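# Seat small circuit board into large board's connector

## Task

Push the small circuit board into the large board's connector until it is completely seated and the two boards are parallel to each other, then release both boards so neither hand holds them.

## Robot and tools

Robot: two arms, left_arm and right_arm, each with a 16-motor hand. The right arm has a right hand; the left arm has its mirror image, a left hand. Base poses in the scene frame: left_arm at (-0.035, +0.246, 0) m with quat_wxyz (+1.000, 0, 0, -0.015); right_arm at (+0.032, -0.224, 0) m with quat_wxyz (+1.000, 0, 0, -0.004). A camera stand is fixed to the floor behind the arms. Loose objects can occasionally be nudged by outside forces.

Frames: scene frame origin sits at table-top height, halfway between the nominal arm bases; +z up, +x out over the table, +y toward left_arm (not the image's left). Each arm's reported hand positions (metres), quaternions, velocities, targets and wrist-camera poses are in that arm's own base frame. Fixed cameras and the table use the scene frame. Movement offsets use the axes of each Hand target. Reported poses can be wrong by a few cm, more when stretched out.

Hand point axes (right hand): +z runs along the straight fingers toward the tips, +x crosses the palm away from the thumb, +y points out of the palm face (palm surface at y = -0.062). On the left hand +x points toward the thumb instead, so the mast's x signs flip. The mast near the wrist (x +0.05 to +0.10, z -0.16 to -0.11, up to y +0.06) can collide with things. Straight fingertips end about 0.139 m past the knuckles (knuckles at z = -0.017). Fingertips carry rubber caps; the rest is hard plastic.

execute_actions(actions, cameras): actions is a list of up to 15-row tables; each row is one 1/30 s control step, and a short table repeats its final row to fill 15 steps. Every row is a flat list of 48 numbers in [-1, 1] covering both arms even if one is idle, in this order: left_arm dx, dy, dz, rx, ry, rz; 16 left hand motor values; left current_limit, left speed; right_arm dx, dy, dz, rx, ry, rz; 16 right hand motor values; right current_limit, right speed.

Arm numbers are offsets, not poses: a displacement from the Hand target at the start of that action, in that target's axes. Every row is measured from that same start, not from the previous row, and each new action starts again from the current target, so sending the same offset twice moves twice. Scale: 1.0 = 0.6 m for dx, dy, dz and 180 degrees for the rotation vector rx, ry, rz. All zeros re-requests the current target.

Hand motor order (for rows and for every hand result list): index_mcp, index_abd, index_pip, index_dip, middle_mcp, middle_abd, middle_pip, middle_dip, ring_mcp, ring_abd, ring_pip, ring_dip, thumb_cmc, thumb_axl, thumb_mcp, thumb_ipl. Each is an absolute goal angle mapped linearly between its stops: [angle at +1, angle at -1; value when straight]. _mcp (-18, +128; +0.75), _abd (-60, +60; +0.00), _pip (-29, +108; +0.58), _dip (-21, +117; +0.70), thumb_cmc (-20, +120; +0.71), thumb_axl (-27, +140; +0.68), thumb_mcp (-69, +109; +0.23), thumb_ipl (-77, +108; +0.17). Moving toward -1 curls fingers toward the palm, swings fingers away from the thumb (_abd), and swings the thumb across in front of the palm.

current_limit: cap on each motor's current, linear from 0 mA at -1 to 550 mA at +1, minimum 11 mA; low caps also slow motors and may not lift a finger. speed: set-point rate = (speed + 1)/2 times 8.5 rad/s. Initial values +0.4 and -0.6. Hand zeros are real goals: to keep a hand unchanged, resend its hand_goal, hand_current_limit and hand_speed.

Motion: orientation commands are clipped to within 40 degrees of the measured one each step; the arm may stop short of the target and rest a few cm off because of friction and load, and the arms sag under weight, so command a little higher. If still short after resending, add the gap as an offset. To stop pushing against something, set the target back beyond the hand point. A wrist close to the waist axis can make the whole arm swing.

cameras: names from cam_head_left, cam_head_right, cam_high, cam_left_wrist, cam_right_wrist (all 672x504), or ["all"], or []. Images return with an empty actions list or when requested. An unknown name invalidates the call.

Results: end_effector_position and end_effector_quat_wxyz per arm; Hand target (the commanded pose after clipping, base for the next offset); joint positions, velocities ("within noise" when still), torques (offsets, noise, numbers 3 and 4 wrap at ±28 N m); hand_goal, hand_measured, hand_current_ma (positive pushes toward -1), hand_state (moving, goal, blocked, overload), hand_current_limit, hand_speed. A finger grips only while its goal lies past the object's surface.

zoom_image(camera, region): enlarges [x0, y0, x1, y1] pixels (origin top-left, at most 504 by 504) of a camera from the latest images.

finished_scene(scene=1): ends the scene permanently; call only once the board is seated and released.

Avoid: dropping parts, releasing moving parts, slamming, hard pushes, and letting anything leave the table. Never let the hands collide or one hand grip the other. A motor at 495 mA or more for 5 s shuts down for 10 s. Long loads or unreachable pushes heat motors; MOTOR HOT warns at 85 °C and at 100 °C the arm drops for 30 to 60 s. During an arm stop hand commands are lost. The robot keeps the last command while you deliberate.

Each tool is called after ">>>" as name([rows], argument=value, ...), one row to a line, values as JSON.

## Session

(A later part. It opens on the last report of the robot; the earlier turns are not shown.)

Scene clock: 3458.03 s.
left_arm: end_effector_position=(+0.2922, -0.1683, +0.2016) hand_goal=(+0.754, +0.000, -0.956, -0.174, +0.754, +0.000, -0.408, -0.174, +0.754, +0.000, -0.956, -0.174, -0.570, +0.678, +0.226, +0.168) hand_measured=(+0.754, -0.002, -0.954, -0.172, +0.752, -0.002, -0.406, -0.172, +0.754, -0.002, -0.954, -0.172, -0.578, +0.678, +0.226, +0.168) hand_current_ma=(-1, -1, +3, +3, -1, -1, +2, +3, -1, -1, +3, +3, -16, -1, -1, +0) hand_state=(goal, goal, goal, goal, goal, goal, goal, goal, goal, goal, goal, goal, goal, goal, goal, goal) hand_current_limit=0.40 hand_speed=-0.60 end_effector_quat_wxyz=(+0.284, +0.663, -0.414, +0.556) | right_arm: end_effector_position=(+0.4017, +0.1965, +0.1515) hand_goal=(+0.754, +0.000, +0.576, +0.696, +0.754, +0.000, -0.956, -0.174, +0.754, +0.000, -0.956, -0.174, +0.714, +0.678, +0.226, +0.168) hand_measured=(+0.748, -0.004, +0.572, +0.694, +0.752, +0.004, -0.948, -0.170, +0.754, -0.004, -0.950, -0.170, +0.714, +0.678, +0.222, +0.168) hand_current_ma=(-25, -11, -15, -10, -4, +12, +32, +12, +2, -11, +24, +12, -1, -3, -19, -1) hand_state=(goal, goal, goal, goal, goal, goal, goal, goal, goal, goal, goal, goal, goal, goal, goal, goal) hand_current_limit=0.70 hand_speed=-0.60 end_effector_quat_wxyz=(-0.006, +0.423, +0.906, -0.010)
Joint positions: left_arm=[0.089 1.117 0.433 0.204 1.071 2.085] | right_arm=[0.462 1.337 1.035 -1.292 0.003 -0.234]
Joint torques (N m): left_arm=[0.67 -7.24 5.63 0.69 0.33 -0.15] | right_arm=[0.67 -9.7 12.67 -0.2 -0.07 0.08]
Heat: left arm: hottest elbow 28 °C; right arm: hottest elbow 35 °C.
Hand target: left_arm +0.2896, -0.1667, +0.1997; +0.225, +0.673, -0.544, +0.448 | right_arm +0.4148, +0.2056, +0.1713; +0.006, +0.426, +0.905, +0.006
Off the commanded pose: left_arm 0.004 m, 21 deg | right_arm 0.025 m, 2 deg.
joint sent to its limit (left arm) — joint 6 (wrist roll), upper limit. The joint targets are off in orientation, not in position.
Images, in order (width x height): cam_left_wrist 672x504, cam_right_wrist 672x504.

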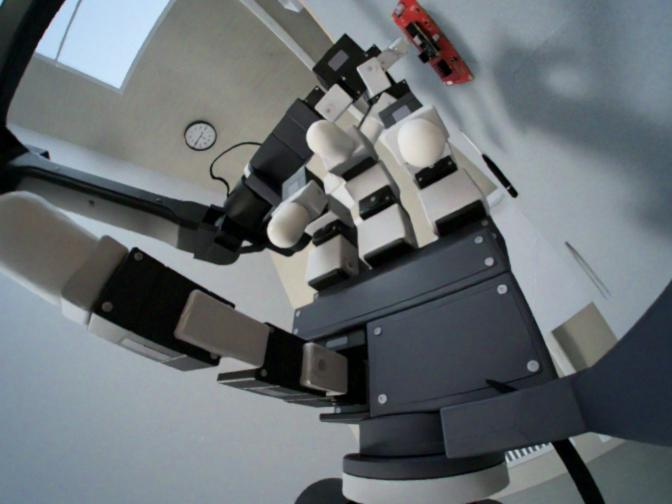

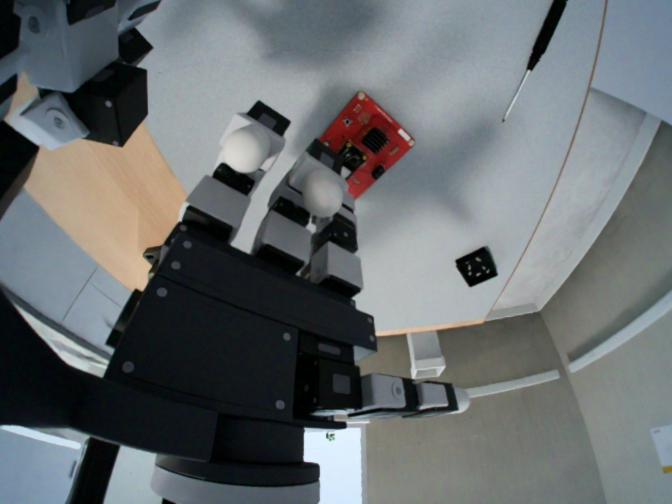

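>>> execute_actions([
  [[0,0,0,0,0,0,0.754,0,-0.956,-0.174,0.754,0,-0.408,-0.174,0.754,0,-0.956,-0.174,-0.571,0.678,0.226,0.168,0.4,-0.6,0.0007,-0.0113,0.0143,0.0017,0.0005,0,0.754,0,0.576,0.696,0.754,0,-0.956,-0.174,0.754,0,-0.956,-0.174,0.714,0.678,0.226,0.168,0.7,-0.6]],
  [[0,0,0,0,0,0,0.754,0,-0.956,-0.174,0.754,0,-0.408,-0.174,0.754,0,-0.956,-0.174,-0.571,0.678,0.226,0.168,0.4,-0.6,0.0007,-0.0113,0.0143,0.0017,0.0005,0,0.754,0,0.576,0.696,0.754,0,-0.956,-0.174,0.754,0,-0.956,-0.174,0.714,0.678,0.226,0.168,0.7,-0.6]],
  [[0,0,0,0,0,0,0.754,0,-0.956,-0.174,0.754,0,-0.408,-0.174,0.754,0,-0.956,-0.174,-0.571,0.678,0.226,0.168,0.4,-0.6,0.0007,-0.0113,0.0143,0.0017,0.0005,0,0.754,0,0.576,0.696,0.754,0,-0.956,-0.174,0.754,0,-0.956,-0.174,0.714,0.678,0.226,0.168,0.7,-0.6]],
], cameras=["cam_left_wrist","cam_right_wrist"])

>>> zoom_image(camera="cam_left_wrist", region=[390, 0, 460, 70])

>>> zoom_image(camera="cam_right_wrist", region=[280, 95, 380, 195])

Scene clock: 3488.00 s.
left_arm: end_effector_position=(+0.2922, -0.1683, +0.2016) hand_goal=(+0.754, +0.000, -0.956, -0.174, +0.754, +0.000, -0.408, -0.174, +0.754, +0.000, -0.956, -0.174, -0.570, +0.678, +0.226, +0.168) hand_measured=(+0.754, -0.002, -0.954, -0.172, +0.752, -0.002, -0.406, -0.172, +0.754, -0.002, -0.954, -0.172, -0.578, +0.678, +0.226, +0.168) hand_current_ma=(-1, -1, +3, +3, -1, -1, +2, +3, -1, -1, +3, +3, -16, -1, -1, +0) hand_state=(goal, goal, goal, goal, goal, goal, goal, goal, goal, goal, goal, goal, goal, goal, goal, goal) hand_current_limit=0.40 hand_speed=-0.60 end_effector_quat_wxyz=(+0.284, +0.663, -0.414, +0.556) | right_arm: end_effector_position=(+0.3968, +0.1941, +0.1397) hand_goal=(+0.754, +0.000, +0.576, +0.696, +0.754, +0.000, -0.956, -0.174, +0.754, +0.000, -0.956, -0.174, +0.714, +0.678, +0.226, +0.168) hand_measured=(+0.748, -0.004, +0.572, +0.694, +0.754, +0.004, -0.948, -0.170, +0.754, -0.004, -0.950, -0.170, +0.714, +0.678, +0.222, +0.168) hand_current_ma=(-27, -12, -15, -10, -3, +12, +32, +12, +2, -11, +24, +12, -1, -3, -20, -1) hand_state=(goal, goal, goal, goal, goal, goal, goal, goal, goal, goal, goal, goal, goal, goal, goal, goal) hand_current_limit=0.70 hand_speed=-0.60 end_effector_quat_wxyz=(-0.005, +0.423, +0.906, -0.009)
Joint positions: left_arm=[0.089 1.117 0.433 0.204 1.071 2.085] | right_arm=[0.462 1.332 0.997 -1.256 0.003 -0.234]
Joint torques (N m): left_arm=[0.97 -7.18 5.61 0.44 0.34 -0.17] | right_arm=[-0.21 -10.75 8.32 0.42 -0.08 -0.05]
Heat: left arm: hottest elbow 28 °C; right arm: hottest elbow 38 °C.
Hand target: left_arm +0.2896, -0.1667, +0.1997; +0.225, +0.673, -0.544, +0.448 | right_arm +0.3986, +0.1937, +0.1453; +0.000, +0.426, +0.905, +0.000
Off the commanded pose: left_arm 0.004 m, 21 deg | right_arm 0.006 m, 1 deg.
joint sent to its limit (left arm) — joint 6 (wrist roll), upper limit. The joint targets are off in orientation, not in position.
Images, in order (width x height): cam_left_wrist 672x504, cam_right_wrist 672x504.

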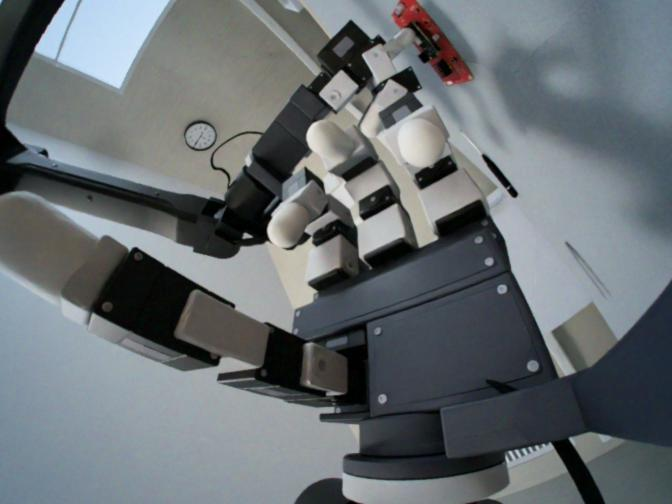

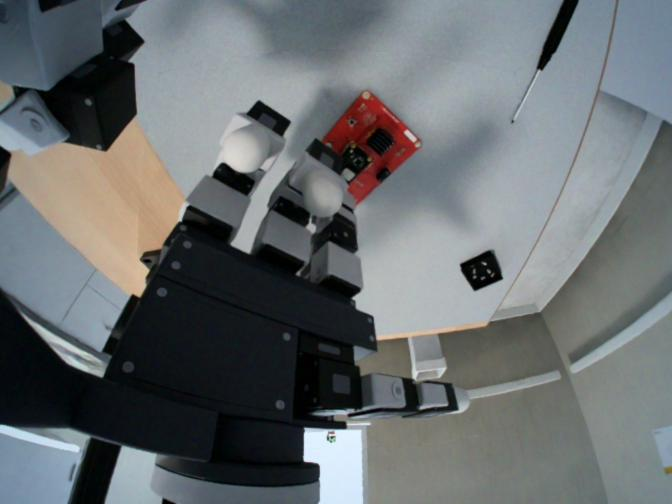

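Scaled by 7.200 from the camera's 672x504 image, which has a finer 960x720 frame.

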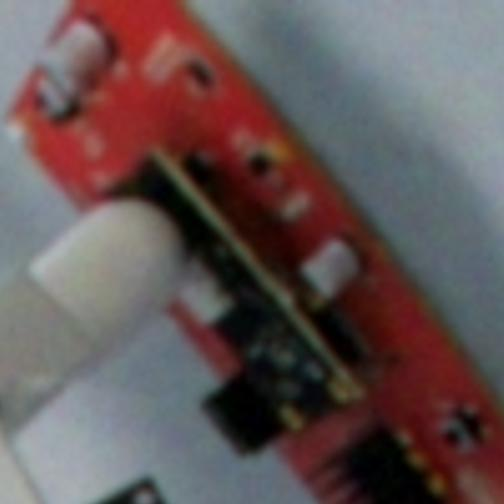

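Scaled by 5.040 from the camera's 672x504 image, which has a finer 960x720 frame.

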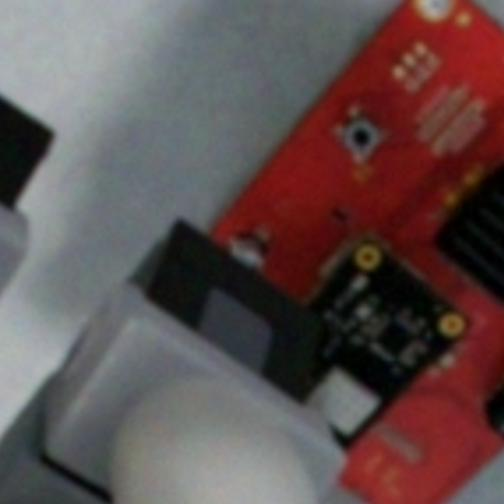

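>>> execute_actions([
  [[0,0,0,0,0,0,0.754,0,-0.956,-0.174,0.754,0,-0.408,-0.174,0.754,0,-0.956,-0.174,-0.571,0.678,0.226,0.168,0.4,-0.6,0,0,0.015,0.0,0.0,0,0.754,0,0.576,0.696,0.754,0,-0.956,-0.174,0.754,0,-0.956,-0.174,0.714,0.678,0.226,0.168,0.9,-0.6]],
  [[0,0,0,0,0,0,0.754,0,-0.956,-0.174,0.754,0,-0.408,-0.174,0.754,0,-0.956,-0.174,-0.571,0.678,0.226,0.168,0.4,-0.6,0,0,0.015,0.005,0.0015,0,0.754,0,0.576,0.696,0.754,0,-0.956,-0.174,0.754,0,-0.956,-0.174,0.714,0.678,0.226,0.168,0.9,-0.6]],
  [[0,0,0,0,0,0,0.754,0,-0.956,-0.174,0.754,0,-0.408,-0.174,0.754,0,-0.956,-0.174,-0.571,0.678,0.226,0.168,0.4,-0.6,0,0,0.015,0.006,0.002,0,0.754,0,0.576,0.696,0.754,0,-0.956,-0.174,0.754,0,-0.956,-0.174,0.714,0.678,0.226,0.168,0.9,-0.6]],
], cameras=["cam_left_wrist"])

>>> zoom_image(camera="cam_left_wrist", region=[390, 0, 460, 70])

Scene clock: 3497.30 s.
left_arm: end_effector_position=(+0.2922, -0.1683, +0.2016) hand_goal=(+0.754, +0.000, -0.956, -0.174, +0.754, +0.000, -0.408, -0.174, +0.754, +0.000, -0.956, -0.174, -0.570, +0.678, +0.226, +0.168) hand_measured=(+0.754, -0.002, -0.954, -0.172, +0.752, -0.002, -0.406, -0.172, +0.754, -0.002, -0.954, -0.172, -0.578, +0.678, +0.226, +0.168) hand_current_ma=(-1, -1, +3, +3, -1, -1, +2, +3, -1, -1, +3, +3, -16, -1, -1, +0) hand_state=(goal, goal, goal, goal, goal, goal, goal, goal, goal, goal, goal, goal, goal, goal, goal, goal) hand_current_limit=0.40 hand_speed=-0.60 end_effector_quat_wxyz=(+0.284, +0.663, -0.414, +0.556) | right_arm: end_effector_position=(+0.3992, +0.1953, +0.1396) hand_goal=(+0.754, +0.000, +0.576, +0.696, +0.754, +0.000, -0.956, -0.174, +0.754, +0.000, -0.956, -0.174, +0.714, +0.678, +0.226, +0.168) hand_measured=(+0.768, -0.016, +0.586, +0.700, +0.754, +0.004, -0.948, -0.170, +0.754, -0.004, -0.950, -0.170, +0.714, +0.678, +0.222, +0.168) hand_current_ma=(+65, -61, +42, +15, -3, +12, +32, +12, +2, -11, +24, +12, -1, -3, -20, -1) hand_state=(goal, goal, goal, goal, goal, goal, goal, goal, goal, goal, goal, goal, goal, goal, goal, goal) hand_current_limit=0.90 hand_speed=-0.60 end_effector_quat_wxyz=(+0.001, +0.424, +0.906, -0.001)
Joint positions: left_arm=[0.089 1.117 0.433 0.204 1.071 2.085] | right_arm=[0.462 1.327 0.987 -1.23 0.003 -0.234]
Joint torques (N m): left_arm=[0.85 -7.18 5.5 0.39 0.34 -0.15] | right_arm=[-0.32 -6.12 7.09 0.73 -0.17 -0.07]
Heat: left arm: hottest elbow 28 °C; right arm: hottest elbow 37 °C.
Hand target: left_arm +0.2896, -0.1667, +0.1997; +0.225, +0.673, -0.544, +0.448 | right_arm +0.3984, +0.1936, +0.1183; -0.012, +0.426, +0.905, -0.014
Off the commanded pose: left_arm 0.004 m, 21 deg | right_arm 0.022 m, 2 deg.
joint sent to its limit (left arm) — joint 6 (wrist roll), upper limit. The joint targets are off in orientation, not in position.
Images, in order (width x height): cam_left_wrist 672x504.

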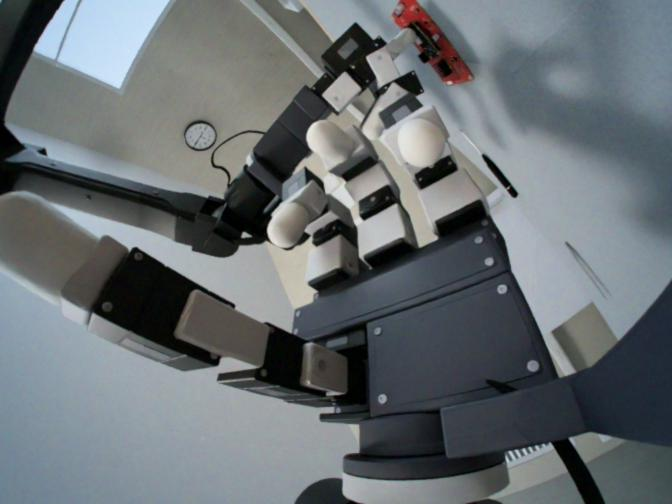

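Scaled by 7.200 from the camera's 672x504 image, which has a finer 960x720 frame.

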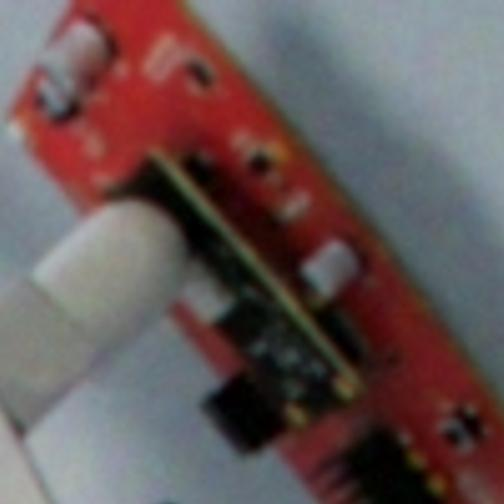

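>>> execute_actions([
  [[0,0,0,0,0,0,0.754,0,-0.956,-0.174,0.754,0,-0.408,-0.174,0.754,0,-0.956,-0.174,-0.571,0.678,0.226,0.168,0.4,-0.6,0,0,0.02,0.006,0.002,0,0.754,0,0.576,0.696,0.754,0,-0.956,-0.174,0.754,0,-0.956,-0.174,0.714,0.678,0.226,0.168,0.9,-0.6]],
  [[0,0,0,0,0,0,0.754,0,-0.956,-0.174,0.754,0,-0.408,-0.174,0.754,0,-0.956,-0.174,-0.571,0.678,0.226,0.168,0.4,-0.6,0,0,0.02,0.006,0.002,0,0.754,0,0.576,0.696,0.754,0,-0.956,-0.174,0.754,0,-0.956,-0.174,0.714,0.678,0.226,0.168,0.9,-0.6]],
], cameras=["cam_left_wrist"])

>>> zoom_image(camera="cam_left_wrist", region=[390, 0, 460, 70])

Scene clock: 3504.50 s.
left_arm: end_effector_position=(+0.2922, -0.1683, +0.2016) hand_goal=(+0.754, +0.000, -0.956, -0.174, +0.754, +0.000, -0.408, -0.174, +0.754, +0.000, -0.956, -0.174, -0.570, +0.678, +0.226, +0.168) hand_measured=(+0.754, -0.002, -0.954, -0.172, +0.752, -0.002, -0.406, -0.172, +0.754, -0.002, -0.954, -0.172, -0.578, +0.678, +0.226, +0.168) hand_current_ma=(-1, -1, +3, +3, -1, -1, +2, +3, -1, -1, +3, +3, -16, -1, -1, +0) hand_state=(goal, goal, goal, goal, goal, goal, goal, goal, goal, goal, goal, goal, goal, goal, goal, goal) hand_current_limit=0.40 hand_speed=-0.60 end_effector_quat_wxyz=(+0.284, +0.663, -0.414, +0.556) | right_arm: end_effector_position=(+0.4026, +0.1971, +0.1372) hand_goal=(+0.754, +0.000, +0.576, +0.696, +0.754, +0.000, -0.956, -0.174, +0.754, +0.000, -0.956, -0.174, +0.714, +0.678, +0.226, +0.168) hand_measured=(+0.788, -0.032, +0.602, +0.708, +0.754, +0.004, -0.948, -0.170, +0.754, -0.004, -0.950, -0.170, +0.714, +0.678, +0.222, +0.168) hand_current_ma=(+160, -123, +117, +51, -3, +12, +32, +12, +2, -11, +24, +12, -1, -3, -20, -1) hand_state=(blocked, blocked, blocked, goal, goal, goal, goal, goal, goal, goal, goal, goal, goal, goal, goal, goal) hand_current_limit=0.90 hand_speed=-0.60 end_effector_quat_wxyz=(+0.003, +0.424, +0.906, +0.002)
Joint positions: left_arm=[0.089 1.117 0.433 0.204 1.071 2.085] | right_arm=[0.462 1.335 0.987 -1.215 0.002 -0.234]
Joint torques (N m): left_arm=[1.03 -7.53 5.64 0.43 0.33 -0.2] | right_arm=[-0.5 -3.49 5.68 0.79 -0.3 -0.08]
Heat: left arm: hottest elbow 28 °C; right arm: hottest elbow 36 °C.
Hand target: left_arm +0.2896, -0.1667, +0.1997; +0.225, +0.673, -0.544, +0.448 | right_arm +0.3975, +0.1932, +0.0942; -0.026, +0.426, +0.904, -0.028
Off the commanded pose: left_arm 0.004 m, 21 deg | right_arm 0.044 m, 5 deg.
joint sent to its limit (left arm) — joint 6 (wrist roll), upper limit. The joint targets are off in orientation, not in position.
Images, in order (width x height): cam_left_wrist 672x504.

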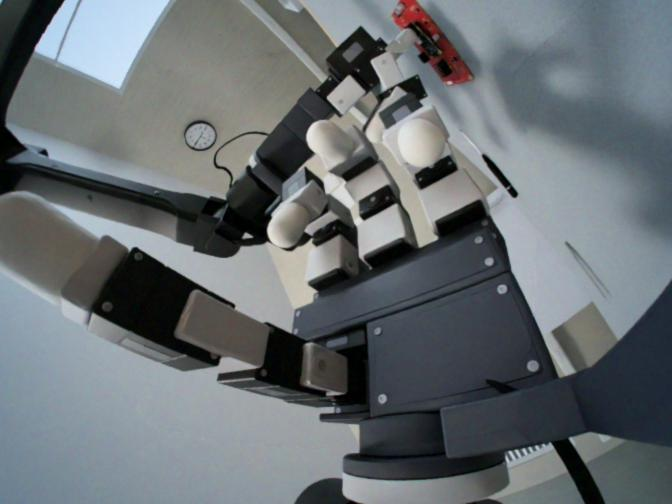

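Scaled by 7.200 from the camera's 672x504 image, which has a finer 960x720 frame.

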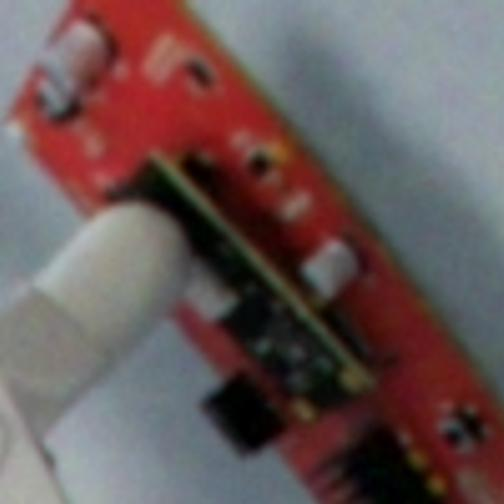

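>>> execute_actions([
  [[0,0,0,0,0,0,0.754,0,-0.956,-0.174,0.754,0,-0.408,-0.174,0.754,0,-0.956,-0.174,-0.571,0.678,0.226,0.168,0.4,-0.6,0,0,-0.04,-0.008,-0.0025,0,0.754,0,0.576,0.696,0.754,0,-0.956,-0.174,0.754,0,-0.956,-0.174,0.714,0.678,0.226,0.168,0.9,-0.6]],
  [[0,0,0,0,0,0,0.754,0,-0.956,-0.174,0.754,0,-0.408,-0.174,0.754,0,-0.956,-0.174,-0.571,0.678,0.226,0.168,0.4,-0.6,0,0,-0.04,-0.008,-0.0025,0,0.754,0,0.576,0.696,0.754,0,-0.956,-0.174,0.754,0,-0.956,-0.174,0.714,0.678,0.226,0.168,0.7,-0.6]],
  [[0,0,0,0,0,0,0.754,0,-0.956,-0.174,0.754,0,-0.408,-0.174,0.754,0,-0.956,-0.174,-0.571,0.678,0.226,0.168,0.4,-0.6,0,0.017,-0.04,-0.008,-0.0025,0,0.754,0,0.576,0.696,0.754,0,-0.956,-0.174,0.754,0,-0.956,-0.174,0.714,0.678,0.226,0.168,0.7,-0.6]],
  [[0,0,0,0,0,0,0.754,0,-0.956,-0.174,0.754,0,-0.408,-0.174,0.754,0,-0.956,-0.174,-0.571,0.678,0.226,0.168,0.4,-0.6,0,0.017,-0.02,-0.006,-0.002,0,0.754,0,0.576,0.696,0.754,0,-0.956,-0.174,0.754,0,-0.956,-0.174,0.714,0.678,0.226,0.168,0.7,-0.6]],
  [[0,0,0,0,0,0,0.754,0,-0.956,-0.174,0.754,0,-0.408,-0.174,0.754,0,-0.956,-0.174,-0.571,0.678,0.226,0.168,0.4,-0.6,0,-0.04,-0.02,0,0,0,0.754,0,0.576,0.696,0.754,0,0.576,0.696,0.754,0,-0.956,-0.174,0.714,0.678,0.226,0.168,0.4,-0.6]],
], cameras=["cam_left_wrist","cam_right_wrist"])

>>> zoom_image(camera="cam_left_wrist", region=[402, 12, 432, 42])

>>> zoom_image(camera="cam_right_wrist", region=[280, 95, 380, 195])

Scene clock: 3526.73 s.
left_arm: end_effector_position=(+0.2922, -0.1683, +0.2016) hand_goal=(+0.754, +0.000, -0.956, -0.174, +0.754, +0.000, -0.408, -0.174, +0.754, +0.000, -0.956, -0.174, -0.570, +0.678, +0.226, +0.168) hand_measured=(+0.754, -0.002, -0.954, -0.172, +0.752, -0.002, -0.406, -0.172, +0.754, -0.002, -0.954, -0.172, -0.578, +0.678, +0.226, +0.168) hand_current_ma=(-1, -1, +3, +3, -1, -1, +2, +3, -1, -1, +3, +3, -16, -1, -1, +0) hand_state=(goal, goal, goal, goal, goal, goal, goal, goal, goal, goal, goal, goal, goal, goal, goal, goal) hand_current_limit=0.40 hand_speed=-0.60 end_effector_quat_wxyz=(+0.284, +0.663, -0.414, +0.556) | right_arm: end_effector_position=(+0.3946, +0.1933, +0.1808) hand_goal=(+0.754, +0.000, +0.576, +0.696, +0.754, +0.000, +0.576, +0.696, +0.754, +0.000, -0.956, -0.174, +0.714, +0.678, +0.226, +0.168) hand_measured=(+0.748, -0.004, +0.572, +0.694, +0.754, +0.004, +0.572, +0.694, +0.754, -0.004, -0.950, -0.170, +0.714, +0.678, +0.222, +0.168) hand_current_ma=(-23, -11, -14, -6, -3, +12, -14, -11, +2, -11, +24, +12, -1, -3, -20, -1) hand_state=(goal, goal, goal, goal, goal, goal, goal, goal, goal, goal, goal, goal, goal, goal, goal, goal) hand_current_limit=0.40 hand_speed=-0.60 end_effector_quat_wxyz=(+0.004, +0.424, +0.906, +0.003)
Joint positions: left_arm=[0.089 1.117 0.433 0.204 1.071 2.085] | right_arm=[0.463 1.276 1.051 -1.337 0.002 -0.231]
Joint torques (N m): left_arm=[1.08 -7.3 5.59 0.47 0.37 -0.16] | right_arm=[-0.44 -9.64 10.02 -0.24 0.02 -0.1]
Heat: left arm: hottest elbow 28 °C; right arm: hottest elbow 35 °C.
Hand target: left_arm +0.2896, -0.1667, +0.1997; +0.225, +0.673, -0.544, +0.448 | right_arm +0.3978, +0.1921, +0.1896; +0.008, +0.426, +0.905, +0.008
Off the commanded pose: left_arm 0.004 m, 21 deg | right_arm 0.009 m, 1 deg.
joint sent to its limit (left arm) — joint 6 (wrist roll), upper limit. The joint targets are off in orientation, not in position.
Images, in order (width x height): cam_left_wrist 672x504, cam_right_wrist 672x504.

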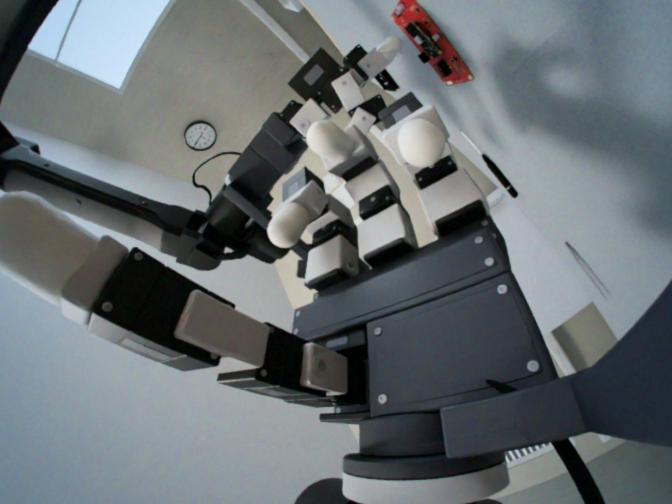

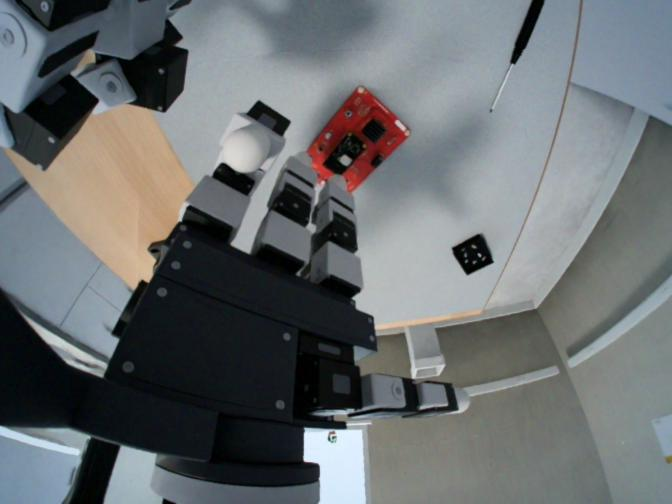

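Scaled by 16.800 from the camera's 672x504 image, which has a finer 960x720 frame.

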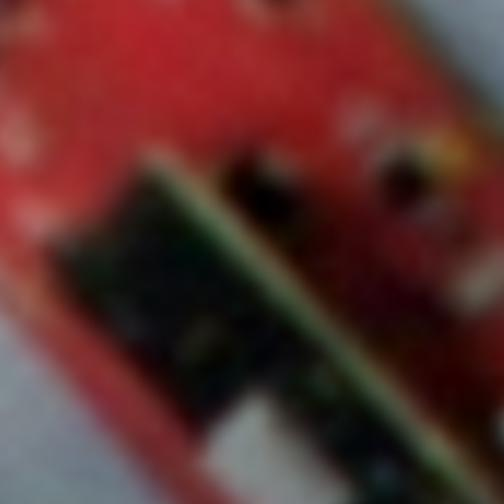

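Scaled by 5.040 from the camera's 672x504 image, which has a finer 960x720 frame.

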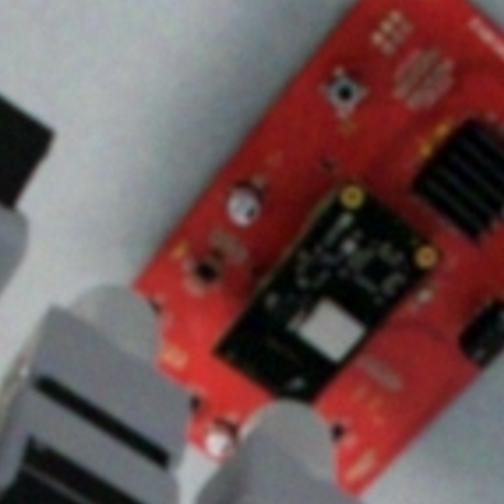

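>>> execute_actions([
  [[0,0,0,0,0,0,0.754,0,-0.956,-0.174,0.754,0,-0.408,-0.174,0.754,0,-0.956,-0.174,-0.571,0.678,0.226,0.168,0.4,-0.6,0.0033,0,0.022,0.0035,0.0011,0,0.754,0,0.576,0.696,0.754,0,-0.956,-0.174,0.754,0,-0.956,-0.174,0.714,0.678,0.226,0.168,0.7,-0.6]],
  [[0,0,0,0,0,0,0.754,0,-0.956,-0.174,0.754,0,-0.408,-0.174,0.754,0,-0.956,-0.174,-0.571,0.678,0.226,0.168,0.4,-0.6,0.0033,0,0.022,0.0035,0.0011,0,0.754,0,0.576,0.696,0.754,0,-0.956,-0.174,0.754,0,-0.956,-0.174,0.714,0.678,0.226,0.168,0.7,-0.6]],
  [[0,0,0,0,0,0,0.754,0,-0.956,-0.174,0.754,0,-0.408,-0.174,0.754,0,-0.956,-0.174,-0.571,0.678,0.226,0.168,0.4,-0.6,0,0,0.018,0,0,0,0.754,0,0.576,0.696,0.754,0,-0.956,-0.174,0.754,0,-0.956,-0.174,0.714,0.678,0.226,0.168,0.7,-0.6]],
], cameras=["cam_left_wrist"])

>>> zoom_image(camera="cam_left_wrist", region=[390, 0, 460, 70])

Scene clock: 3584.63 s.
left_arm: end_effector_position=(+0.2922, -0.1683, +0.2016) hand_goal=(+0.754, +0.000, -0.956, -0.174, +0.754, +0.000, -0.408, -0.174, +0.754, +0.000, -0.956, -0.174, -0.570, +0.678, +0.226, +0.168) hand_measured=(+0.754, -0.002, -0.954, -0.172, +0.752, -0.002, -0.406, -0.172, +0.754, -0.002, -0.954, -0.172, -0.578, +0.678, +0.226, +0.168) hand_current_ma=(-1, -1, +3, +3, -1, -1, +2, +3, -1, -1, +3, +3, -16, -1, -1, +0) hand_state=(goal, goal, goal, goal, goal, goal, goal, goal, goal, goal, goal, goal, goal, goal, goal, goal) hand_current_limit=0.40 hand_speed=-0.60 end_effector_quat_wxyz=(+0.284, +0.663, -0.414, +0.556) | right_arm: end_effector_position=(+0.3932, +0.1926, +0.1547) hand_goal=(+0.754, +0.000, +0.576, +0.696, +0.754, +0.000, -0.956, -0.174, +0.754, +0.000, -0.956, -0.174, +0.714, +0.678, +0.226, +0.168) hand_measured=(+0.750, -0.004, +0.572, +0.694, +0.754, +0.004, -0.948, -0.170, +0.754, -0.004, -0.950, -0.170, +0.714, +0.678, +0.222, +0.168) hand_current_ma=(-21, -11, -14, -6, -3, +12, +33, +13, +2, -11, +24, +12, -1, -3, -20, -1) hand_state=(goal, goal, goal, goal, goal, goal, goal, goal, goal, goal, goal, goal, goal, goal, goal, goal) hand_current_limit=0.70 hand_speed=-0.60 end_effector_quat_wxyz=(+0.000, +0.424, +0.906, -0.001)
Joint positions: left_arm=[0.089 1.117 0.433 0.204 1.071 2.085] | right_arm=[0.463 1.297 1.002 -1.277 0.002 -0.231]
Joint torques (N m): left_arm=[0.62 -7.36 5.56 0.5 0.36 -0.14] | right_arm=[0.38 -8.18 8.84 0.47 -0.06 0]
Heat: left arm: hottest elbow 28 °C; right arm: hottest elbow 36 °C.
Hand target: left_arm +0.2896, -0.1667, +0.1997; +0.225, +0.673, -0.544, +0.448 | right_arm +0.3957, +0.1953, +0.1523; +0.000, +0.426, +0.905, +0.000
Off the commanded pose: left_arm 0.004 m, 21 deg | right_arm 0.004 m, 0 deg.
joint sent to its limit (left arm) — joint 6 (wrist roll), upper limit. The joint targets are off in orientation, not in position.
Images, in order (width x height): cam_left_wrist 672x504.

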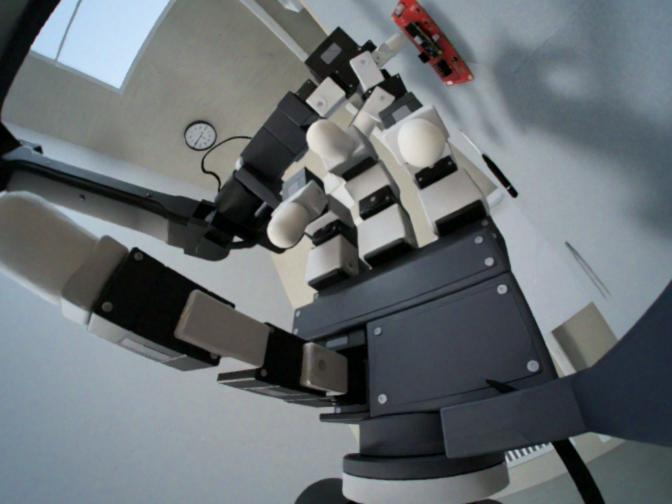

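Scaled by 7.200 from the camera's 672x504 image, which has a finer 960x720 frame.

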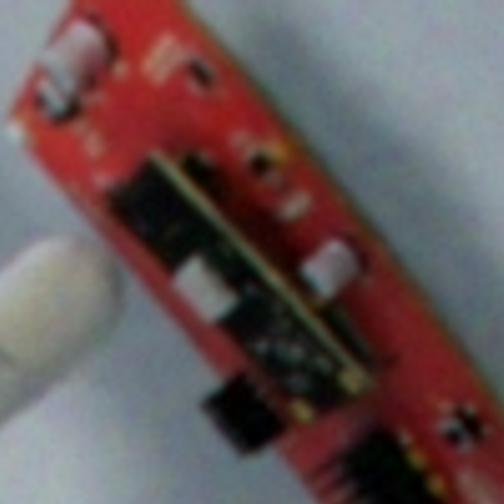

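>>> execute_actions([
  [[0,0,0,0,0,0,0.754,0,-0.956,-0.174,0.754,0,-0.408,-0.174,0.754,0,-0.956,-0.174,-0.571,0.678,0.226,0.168,0.4,-0.6,0,0.008,0.01,0,0,0,0.754,0,0.576,0.696,0.754,0,-0.956,-0.174,0.754,0,-0.956,-0.174,0.714,0.678,0.226,0.168,0.7,-0.6]],
  [[0,0,0,0,0,0,0.754,0,-0.956,-0.174,0.754,0,-0.408,-0.174,0.754,0,-0.956,-0.174,-0.571,0.678,0.226,0.168,0.4,-0.6,0,0.004,0.012,0,0,0,0.754,0,0.576,0.696,0.754,0,-0.956,-0.174,0.754,0,-0.956,-0.174,0.714,0.678,0.226,0.168,0.7,-0.6]],
], cameras=["cam_left_wrist","cam_right_wrist"])

>>> zoom_image(camera="cam_left_wrist", region=[390, 0, 460, 70])

Scene clock: 3590.90 s.
left_arm: end_effector_position=(+0.2922, -0.1683, +0.2016) hand_goal=(+0.754, +0.000, -0.956, -0.174, +0.754, +0.000, -0.408, -0.174, +0.754, +0.000, -0.956, -0.174, -0.570, +0.678, +0.226, +0.168) hand_measured=(+0.754, -0.002, -0.954, -0.172, +0.752, -0.002, -0.406, -0.172, +0.754, -0.002, -0.954, -0.172, -0.578, +0.678, +0.226, +0.168) hand_current_ma=(-1, -1, +3, +3, -1, -1, +2, +3, -1, -1, +3, +3, -16, -1, -1, +0) hand_state=(goal, goal, goal, goal, goal, goal, goal, goal, goal, goal, goal, goal, goal, goal, goal, goal) hand_current_limit=0.40 hand_speed=-0.60 end_effector_quat_wxyz=(+0.284, +0.663, -0.414, +0.556) | right_arm: end_effector_position=(+0.3997, +0.1957, +0.1421) hand_goal=(+0.754, +0.000, +0.576, +0.696, +0.754, +0.000, -0.956, -0.174, +0.754, +0.000, -0.956, -0.174, +0.714, +0.678, +0.226, +0.168) hand_measured=(+0.750, -0.004, +0.574, +0.694, +0.754, +0.004, -0.948, -0.170, +0.754, -0.004, -0.950, -0.170, +0.714, +0.678, +0.222, +0.168) hand_current_ma=(-14, -11, -11, -6, -3, +12, +33, +13, +2, -11, +24, +12, -1, -3, -20, -1) hand_state=(goal, goal, goal, goal, goal, goal, goal, goal, goal, goal, goal, goal, goal, goal, goal, goal) hand_current_limit=0.70 hand_speed=-0.60 end_effector_quat_wxyz=(+0.001, +0.424, +0.905, -0.001)
Joint positions: left_arm=[0.089 1.117 0.433 0.204 1.071 2.085] | right_arm=[0.463 1.327 0.994 -1.239 0.002 -0.231]
Joint torques (N m): left_arm=[0.85 -7.36 5.67 0.53 0.37 -0.18] | right_arm=[0.79 -7.88 8.66 0.51 -0.06 0.04]
Heat: left arm: hottest elbow 28 °C; right arm: hottest elbow 36 °C.
Hand target: left_arm +0.2896, -0.1667, +0.1997; +0.225, +0.673, -0.544, +0.448 | right_arm +0.4013, +0.1999, +0.1391; +0.000, +0.426, +0.905, +0.000
Off the commanded pose: left_arm 0.004 m, 21 deg | right_arm 0.005 m, 0 deg.
joint sent to its limit (left arm) — joint 6 (wrist roll), upper limit. The joint targets are off in orientation, not in position.
Images, in order (width x height): cam_left_wrist 672x504, cam_right_wrist 672x504.

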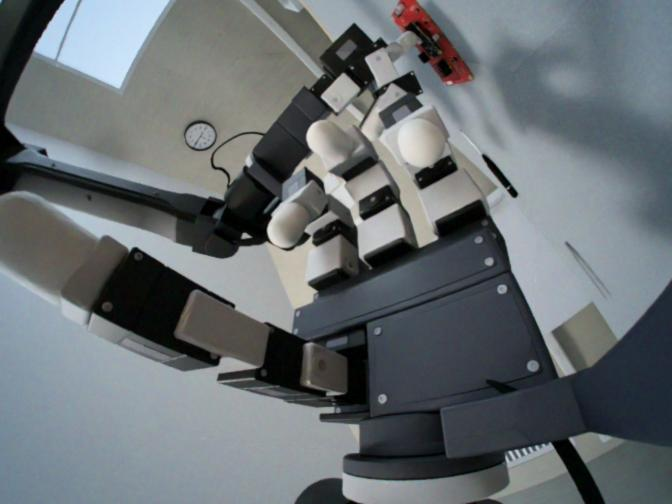

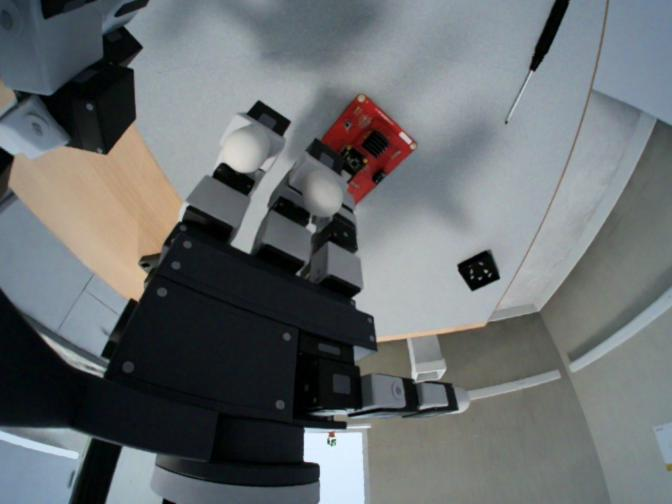

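Scaled by 7.200 from the camera's 672x504 image, which has a finer 960x720 frame.

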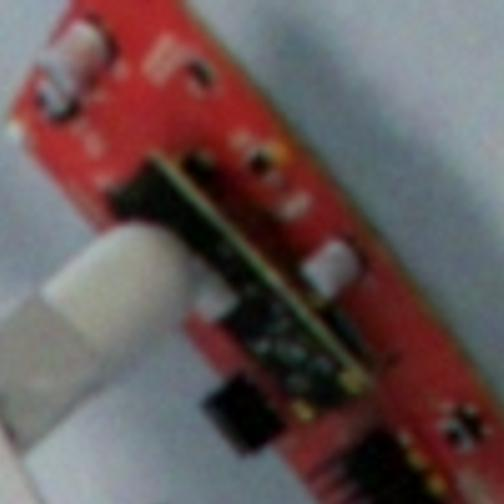

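>>> execute_actions([
  [[0,0,0,0,0,0,0.754,0,-0.956,-0.174,0.754,0,-0.408,-0.174,0.754,0,-0.956,-0.174,-0.571,0.678,0.226,0.168,0.4,-0.6,0,-0.014,-0.002,0,0,0,0.754,0,0.576,0.696,0.754,0,-0.956,-0.174,0.754,0,-0.956,-0.174,0.714,0.678,0.226,0.168,0.7,-0.6]],
], cameras=["cam_left_wrist"])

>>> zoom_image(camera="cam_left_wrist", region=[390, 0, 460, 70])

Scene clock: 3599.33 s.
left_arm: end_effector_position=(+0.2922, -0.1683, +0.2016) hand_goal=(+0.754, +0.000, -0.956, -0.174, +0.754, +0.000, -0.408, -0.174, +0.754, +0.000, -0.956, -0.174, -0.570, +0.678, +0.226, +0.168) hand_measured=(+0.754, -0.002, -0.954, -0.172, +0.752, -0.002, -0.406, -0.172, +0.754, -0.002, -0.954, -0.172, -0.578, +0.678, +0.226, +0.168) hand_current_ma=(-1, -1, +3, +3, -1, -1, +2, +3, -1, -1, +3, +3, -16, -1, -1, +0) hand_state=(goal, goal, goal, goal, goal, goal, goal, goal, goal, goal, goal, goal, goal, goal, goal, goal) hand_current_limit=0.40 hand_speed=-0.60 end_effector_quat_wxyz=(+0.284, +0.663, -0.414, +0.556) | right_arm: end_effector_position=(+0.3968, +0.1943, +0.1400) hand_goal=(+0.754, +0.000, +0.576, +0.696, +0.754, +0.000, -0.956, -0.174, +0.754, +0.000, -0.956, -0.174, +0.714, +0.678, +0.226, +0.168) hand_measured=(+0.746, -0.002, +0.572, +0.694, +0.754, +0.004, -0.948, -0.170, +0.754, -0.004, -0.950, -0.170, +0.714, +0.678, +0.222, +0.168) hand_current_ma=(-38, -9, -18, -6, -3, +12, +32, +13, +2, -11, +24, +12, -1, -3, -20, -1) hand_state=(goal, goal, goal, goal, goal, goal, goal, goal, goal, goal, goal, goal, goal, goal, goal, goal) hand_current_limit=0.70 hand_speed=-0.60 end_effector_quat_wxyz=(-0.001, +0.424, +0.905, -0.003)
Joint positions: left_arm=[0.089 1.117 0.433 0.204 1.071 2.085] | right_arm=[0.463 1.323 0.986 -1.239 0.002 -0.231]
Joint torques (N m): left_arm=[0.97 -6.77 5.59 0.61 0.34 -0.15] | right_arm=[0.32 -10.05 7.79 0.29 -0.06 -0.01]
Heat: left arm: hottest elbow 28 °C; right arm: hottest elbow 35 °C.
Hand target: left_arm +0.2896, -0.1667, +0.1997; +0.225, +0.673, -0.544, +0.448 | right_arm +0.3948, +0.1946, +0.1402; +0.000, +0.426, +0.905, +0.000
Off the commanded pose: left_arm 0.004 m, 21 deg | right_arm 0.002 m, 0 deg.
joint sent to its limit (left arm) — joint 6 (wrist roll), upper limit. The joint targets are off in orientation, not in position.
Images, in order (width x height): cam_left_wrist 672x504.

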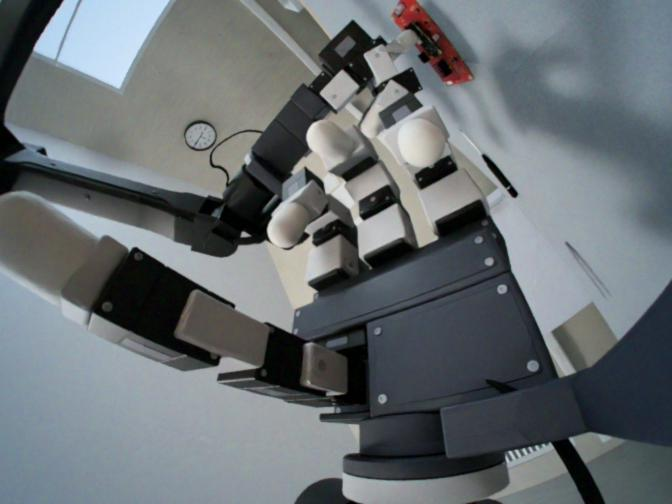

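Scaled by 7.200 from the camera's 672x504 image, which has a finer 960x720 frame.

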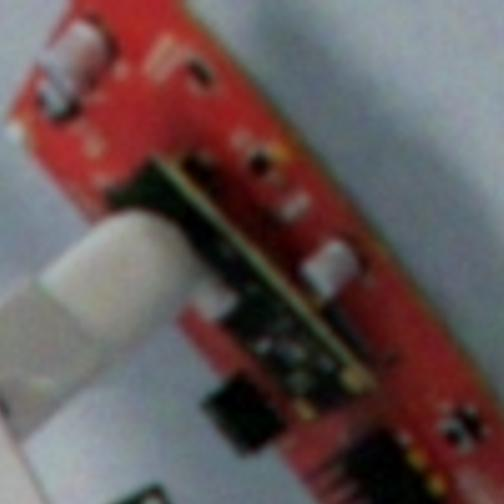

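>>> execute_actions([
  [[0,0,0,0,0,0,0.754,0,-0.956,-0.174,0.754,0,-0.408,-0.174,0.754,0,-0.956,-0.174,-0.571,0.678,0.226,0.168,0.4,-0.6,0,-0.008,-0.008,0,0,0,0.754,0,0.576,0.696,0.754,0,-0.956,-0.174,0.754,0,-0.956,-0.174,0.714,0.678,0.226,0.168,0.7,-0.6]],
], cameras=["cam_left_wrist"])

>>> zoom_image(camera="cam_left_wrist", region=[390, 0, 460, 70])

Scene clock: 3607.90 s.
left_arm: end_effector_position=(+0.2922, -0.1683, +0.2016) hand_goal=(+0.754, +0.000, -0.956, -0.174, +0.754, +0.000, -0.408, -0.174, +0.754, +0.000, -0.956, -0.174, -0.570, +0.678, +0.226, +0.168) hand_measured=(+0.754, -0.002, -0.954, -0.172, +0.752, -0.002, -0.406, -0.172, +0.754, -0.002, -0.954, -0.172, -0.578, +0.678, +0.226, +0.168) hand_current_ma=(-1, -1, +3, +3, -1, -1, +2, +3, -1, -1, +3, +3, -16, -1, -1, +0) hand_state=(goal, goal, goal, goal, goal, goal, goal, goal, goal, goal, goal, goal, goal, goal, goal, goal) hand_current_limit=0.40 hand_speed=-0.60 end_effector_quat_wxyz=(+0.284, +0.663, -0.414, +0.556) | right_arm: end_effector_position=(+0.3941, +0.1929, +0.1408) hand_goal=(+0.754, +0.000, +0.576, +0.696, +0.754, +0.000, -0.956, -0.174, +0.754, +0.000, -0.956, -0.174, +0.714, +0.678, +0.226, +0.168) hand_measured=(+0.742, +0.000, +0.570, +0.694, +0.754, +0.004, -0.948, -0.170, +0.754, -0.004, -0.950, -0.170, +0.714, +0.678, +0.222, +0.168) hand_current_ma=(-54, -2, -26, -8, -3, +12, +32, +13, +2, -11, +24, +12, -1, -3, -20, -1) hand_state=(goal, goal, goal, goal, goal, goal, goal, goal, goal, goal, goal, goal, goal, goal, goal, goal) hand_current_limit=0.70 hand_speed=-0.60 end_effector_quat_wxyz=(+0.000, +0.424, +0.905, -0.002)
Joint positions: left_arm=[0.089 1.117 0.433 0.204 1.071 2.085] | right_arm=[0.463 1.312 0.978 -1.239 0.002 -0.231]
Joint torques (N m): left_arm=[1.14 -7.41 5.68 0.5 0.34 -0.19] | right_arm=[0.09 -10.46 8.32 -0.36 -0.06 -0.04]
Heat: left arm: hottest elbow 28 °C; right arm: hottest elbow 35 °C.
Hand target: left_arm +0.2896, -0.1667, +0.1997; +0.225, +0.673, -0.544, +0.448 | right_arm +0.3910, +0.1915, +0.1450; +0.000, +0.426, +0.905, +0.000
Off the commanded pose: left_arm 0.004 m, 21 deg | right_arm 0.005 m, 0 deg.
joint sent to its limit (left arm) — joint 6 (wrist roll), upper limit. The joint targets are off in orientation, not in position.
Images, in order (width x height): cam_left_wrist 672x504.

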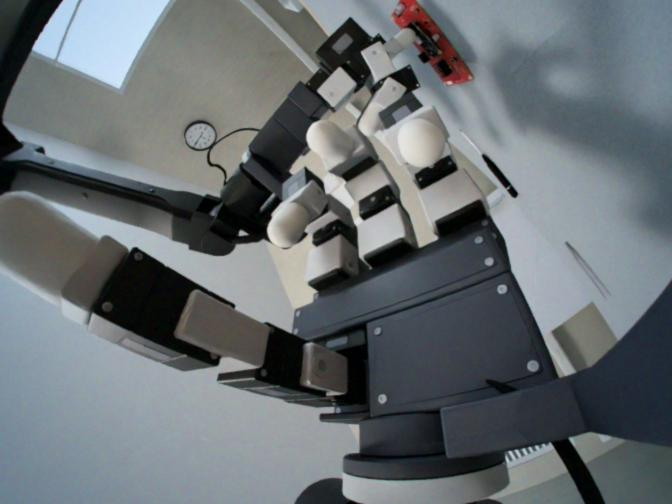

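Scaled by 7.200 from the camera's 672x504 image, which has a finer 960x720 frame.

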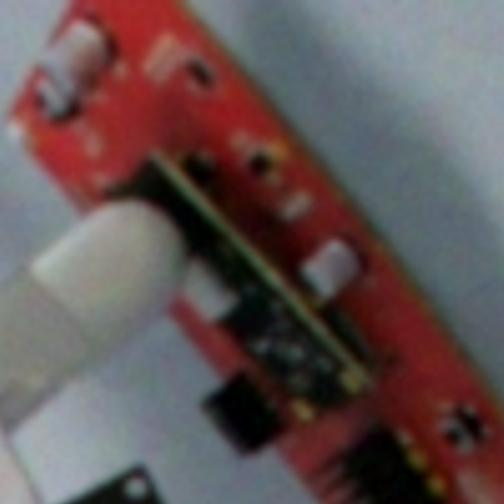

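>>> execute_actions([
  [[0,0,0,0,0,0,0.754,0,-0.956,-0.174,0.754,0,-0.408,-0.174,0.754,0,-0.956,-0.174,-0.571,0.678,0.226,0.168,0.4,-0.6,0,-0.004,-0.004,0,0,0,0.776,0,0.576,0.696,0.754,0,-0.956,-0.174,0.754,0,-0.956,-0.174,0.714,0.678,0.226,0.168,0.9,-0.6]],
  [[0,0,0,0,0,0,0.754,0,-0.956,-0.174,0.754,0,-0.408,-0.174,0.754,0,-0.956,-0.174,-0.571,0.678,0.226,0.168,0.4,-0.6,0,0,0.022,0.002,0.0006,0,0.776,0,0.576,0.696,0.754,0,-0.956,-0.174,0.754,0,-0.956,-0.174,0.714,0.678,0.226,0.168,0.9,-0.6]],
], cameras=["cam_left_wrist"])

>>> zoom_image(camera="cam_left_wrist", region=[390, 0, 460, 70])

Scene clock: 3615.97 s.
left_arm: end_effector_position=(+0.2922, -0.1683, +0.2016) hand_goal=(+0.754, +0.000, -0.956, -0.174, +0.754, +0.000, -0.408, -0.174, +0.754, +0.000, -0.956, -0.174, -0.570, +0.678, +0.226, +0.168) hand_measured=(+0.754, -0.002, -0.954, -0.172, +0.752, -0.002, -0.406, -0.172, +0.754, -0.002, -0.954, -0.172, -0.578, +0.678, +0.226, +0.168) hand_current_ma=(-1, -1, +3, +3, -1, -1, +2, +3, -1, -1, +3, +3, -16, -1, -1, +0) hand_state=(goal, goal, goal, goal, goal, goal, goal, goal, goal, goal, goal, goal, goal, goal, goal, goal) hand_current_limit=0.40 hand_speed=-0.60 end_effector_quat_wxyz=(+0.284, +0.663, -0.414, +0.556) | right_arm: end_effector_position=(+0.3911, +0.1915, +0.1398) hand_goal=(+0.776, +0.000, +0.576, +0.696, +0.754, +0.000, -0.956, -0.174, +0.754, +0.000, -0.956, -0.174, +0.714, +0.678, +0.226, +0.168) hand_measured=(+0.774, -0.008, +0.574, +0.694, +0.754, +0.004, -0.948, -0.170, +0.754, -0.004, -0.950, -0.170, +0.714, +0.678, +0.222, +0.168) hand_current_ma=(-4, -28, -5, -8, -3, +12, +32, +13, +2, -11, +24, +12, -1, -3, -20, -1) hand_state=(goal, goal, goal, goal, goal, goal, goal, goal, goal, goal, goal, goal, goal, goal, goal, goal) hand_current_limit=0.90 hand_speed=-0.60 end_effector_quat_wxyz=(+0.000, +0.424, +0.905, -0.001)
Joint positions: left_arm=[0.089 1.117 0.433 0.204 1.071 2.085] | right_arm=[0.463 1.304 0.967 -1.236 0.002 -0.231]
Joint torques (N m): left_arm=[1.08 -6.71 5.56 0.58 0.33 -0.14] | right_arm=[-0.09 -8.94 7.32 0.53 -0.08 -0.06]
Heat: left arm: hottest elbow 28 °C; right arm: hottest elbow 35 °C.
Hand target: left_arm +0.2896, -0.1667, +0.1997; +0.225, +0.673, -0.544, +0.448 | right_arm +0.3891, +0.1899, +0.1343; -0.002, +0.426, +0.905, -0.003
Off the commanded pose: left_arm 0.004 m, 21 deg | right_arm 0.006 m, 0 deg.
joint sent to its limit (left arm) — joint 6 (wrist roll), upper limit. The joint targets are off in orientation, not in position.
Images, in order (width x height): cam_left_wrist 672x504.

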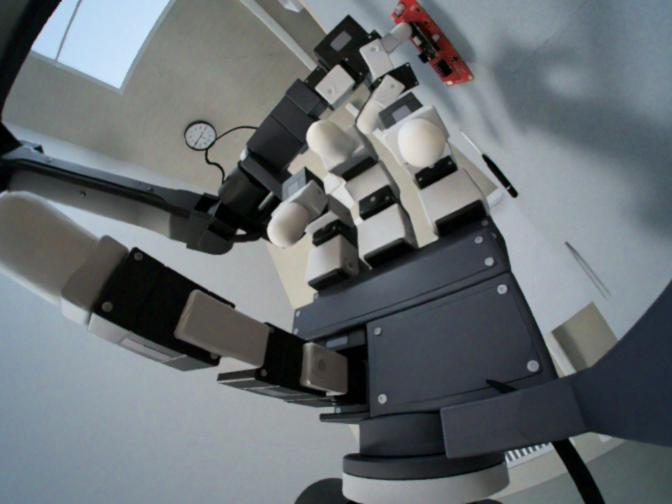

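Scaled by 7.200 from the camera's 672x504 image, which has a finer 960x720 frame.

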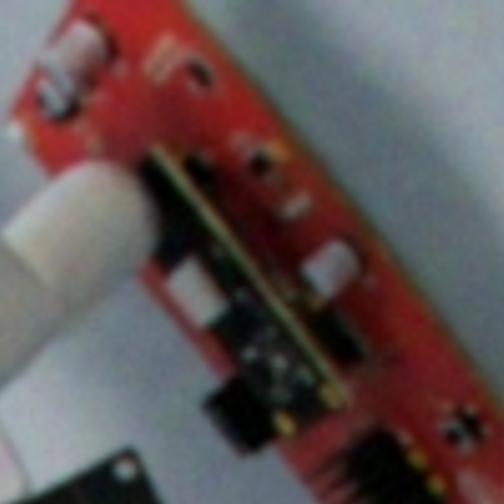

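>>> execute_actions([
  [[0,0,0,0,0,0,0.754,0,-0.956,-0.174,0.754,0,-0.408,-0.174,0.754,0,-0.956,-0.174,-0.571,0.678,0.226,0.168,0.4,-0.6,0,0.002,-0.018,0,0,0,0.776,0,0.576,0.696,0.754,0,-0.956,-0.174,0.754,0,-0.956,-0.174,0.714,0.678,0.226,0.168,0.9,-0.6]],
  [[0,0,0,0,0,0,0.754,0,-0.956,-0.174,0.754,0,-0.408,-0.174,0.754,0,-0.956,-0.174,-0.571,0.678,0.226,0.168,0.4,-0.6,0,0.003,-0.004,0,0,0,0.754,0,0.576,0.696,0.754,0,-0.956,-0.174,0.754,0,-0.956,-0.174,0.714,0.678,0.226,0.168,0.9,-0.6]],
], cameras=["cam_left_wrist"])

>>> zoom_image(camera="cam_left_wrist", region=[390, 0, 460, 70])

Scene clock: 3657.47 s.
left_arm: end_effector_position=(+0.2922, -0.1683, +0.2016) hand_goal=(+0.754, +0.000, -0.956, -0.174, +0.754, +0.000, -0.408, -0.174, +0.754, +0.000, -0.956, -0.174, -0.570, +0.678, +0.226, +0.168) hand_measured=(+0.754, -0.002, -0.954, -0.172, +0.752, -0.002, -0.406, -0.172, +0.754, -0.002, -0.954, -0.172, -0.578, +0.678, +0.226, +0.168) hand_current_ma=(-1, -1, +3, +3, -1, -1, +2, +3, -1, -1, +3, +3, -16, -1, -1, +0) hand_state=(goal, goal, goal, goal, goal, goal, goal, goal, goal, goal, goal, goal, goal, goal, goal, goal) hand_current_limit=0.40 hand_speed=-0.60 end_effector_quat_wxyz=(+0.284, +0.663, -0.414, +0.556) | right_arm: end_effector_position=(+0.3876, +0.1897, +0.1389) hand_goal=(+0.754, +0.000, +0.576, +0.696, +0.754, +0.000, -0.956, -0.174, +0.754, +0.000, -0.956, -0.174, +0.714, +0.678, +0.226, +0.168) hand_measured=(+0.746, +0.000, +0.570, +0.694, +0.754, +0.004, -0.948, -0.170, +0.754, -0.004, -0.950, -0.170, +0.714, +0.678, +0.222, +0.168) hand_current_ma=(-36, +1, -21, -9, -3, +12, +32, +13, +2, -11, +24, +12, -1, -3, -20, -1) hand_state=(goal, goal, goal, goal, goal, goal, goal, goal, goal, goal, goal, goal, goal, goal, goal, goal) hand_current_limit=0.90 hand_speed=-0.60 end_effector_quat_wxyz=(-0.004, +0.424, +0.905, -0.007)
Joint positions: left_arm=[0.089 1.117 0.433 0.204 1.071 2.085] | right_arm=[0.463 1.303 0.967 -1.252 0.002 -0.231]
Joint torques (N m): left_arm=[1.32 -7.71 5.42 0.54 0.37 -0.14] | right_arm=[0.09 -9.17 10.24 -0.43 -0.07 -0.04]
Heat: left arm: hottest elbow 28 °C; right arm: hottest elbow 34 °C.
Hand target: left_arm +0.2896, -0.1667, +0.1997; +0.225, +0.673, -0.544, +0.448 | right_arm +0.3916, +0.1919, +0.1474; -0.002, +0.426, +0.905, -0.003
Off the commanded pose: left_arm 0.004 m, 21 deg | right_arm 0.010 m, 1 deg.
joint sent to its limit (left arm) — joint 6 (wrist roll), upper limit. The joint targets are off in orientation, not in position.
Images, in order (width x height): cam_left_wrist 672x504.

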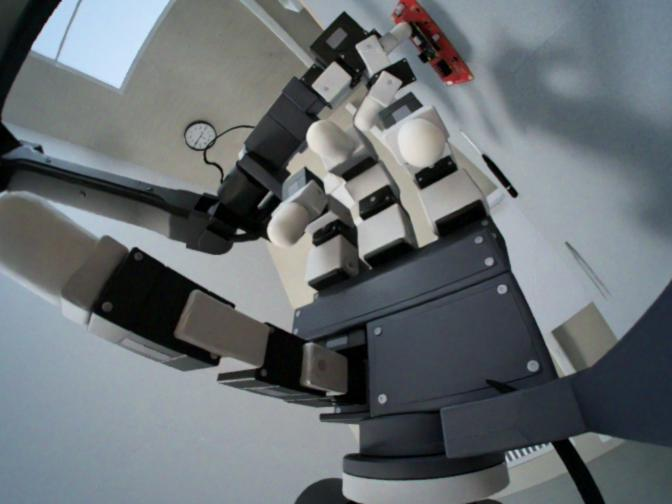

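Scaled by 7.200 from the camera's 672x504 image, which has a finer 960x720 frame.

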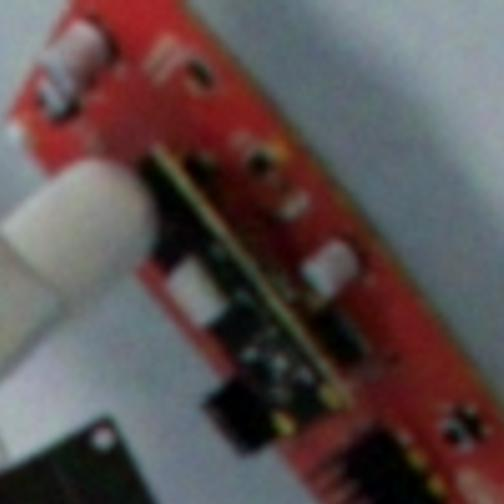

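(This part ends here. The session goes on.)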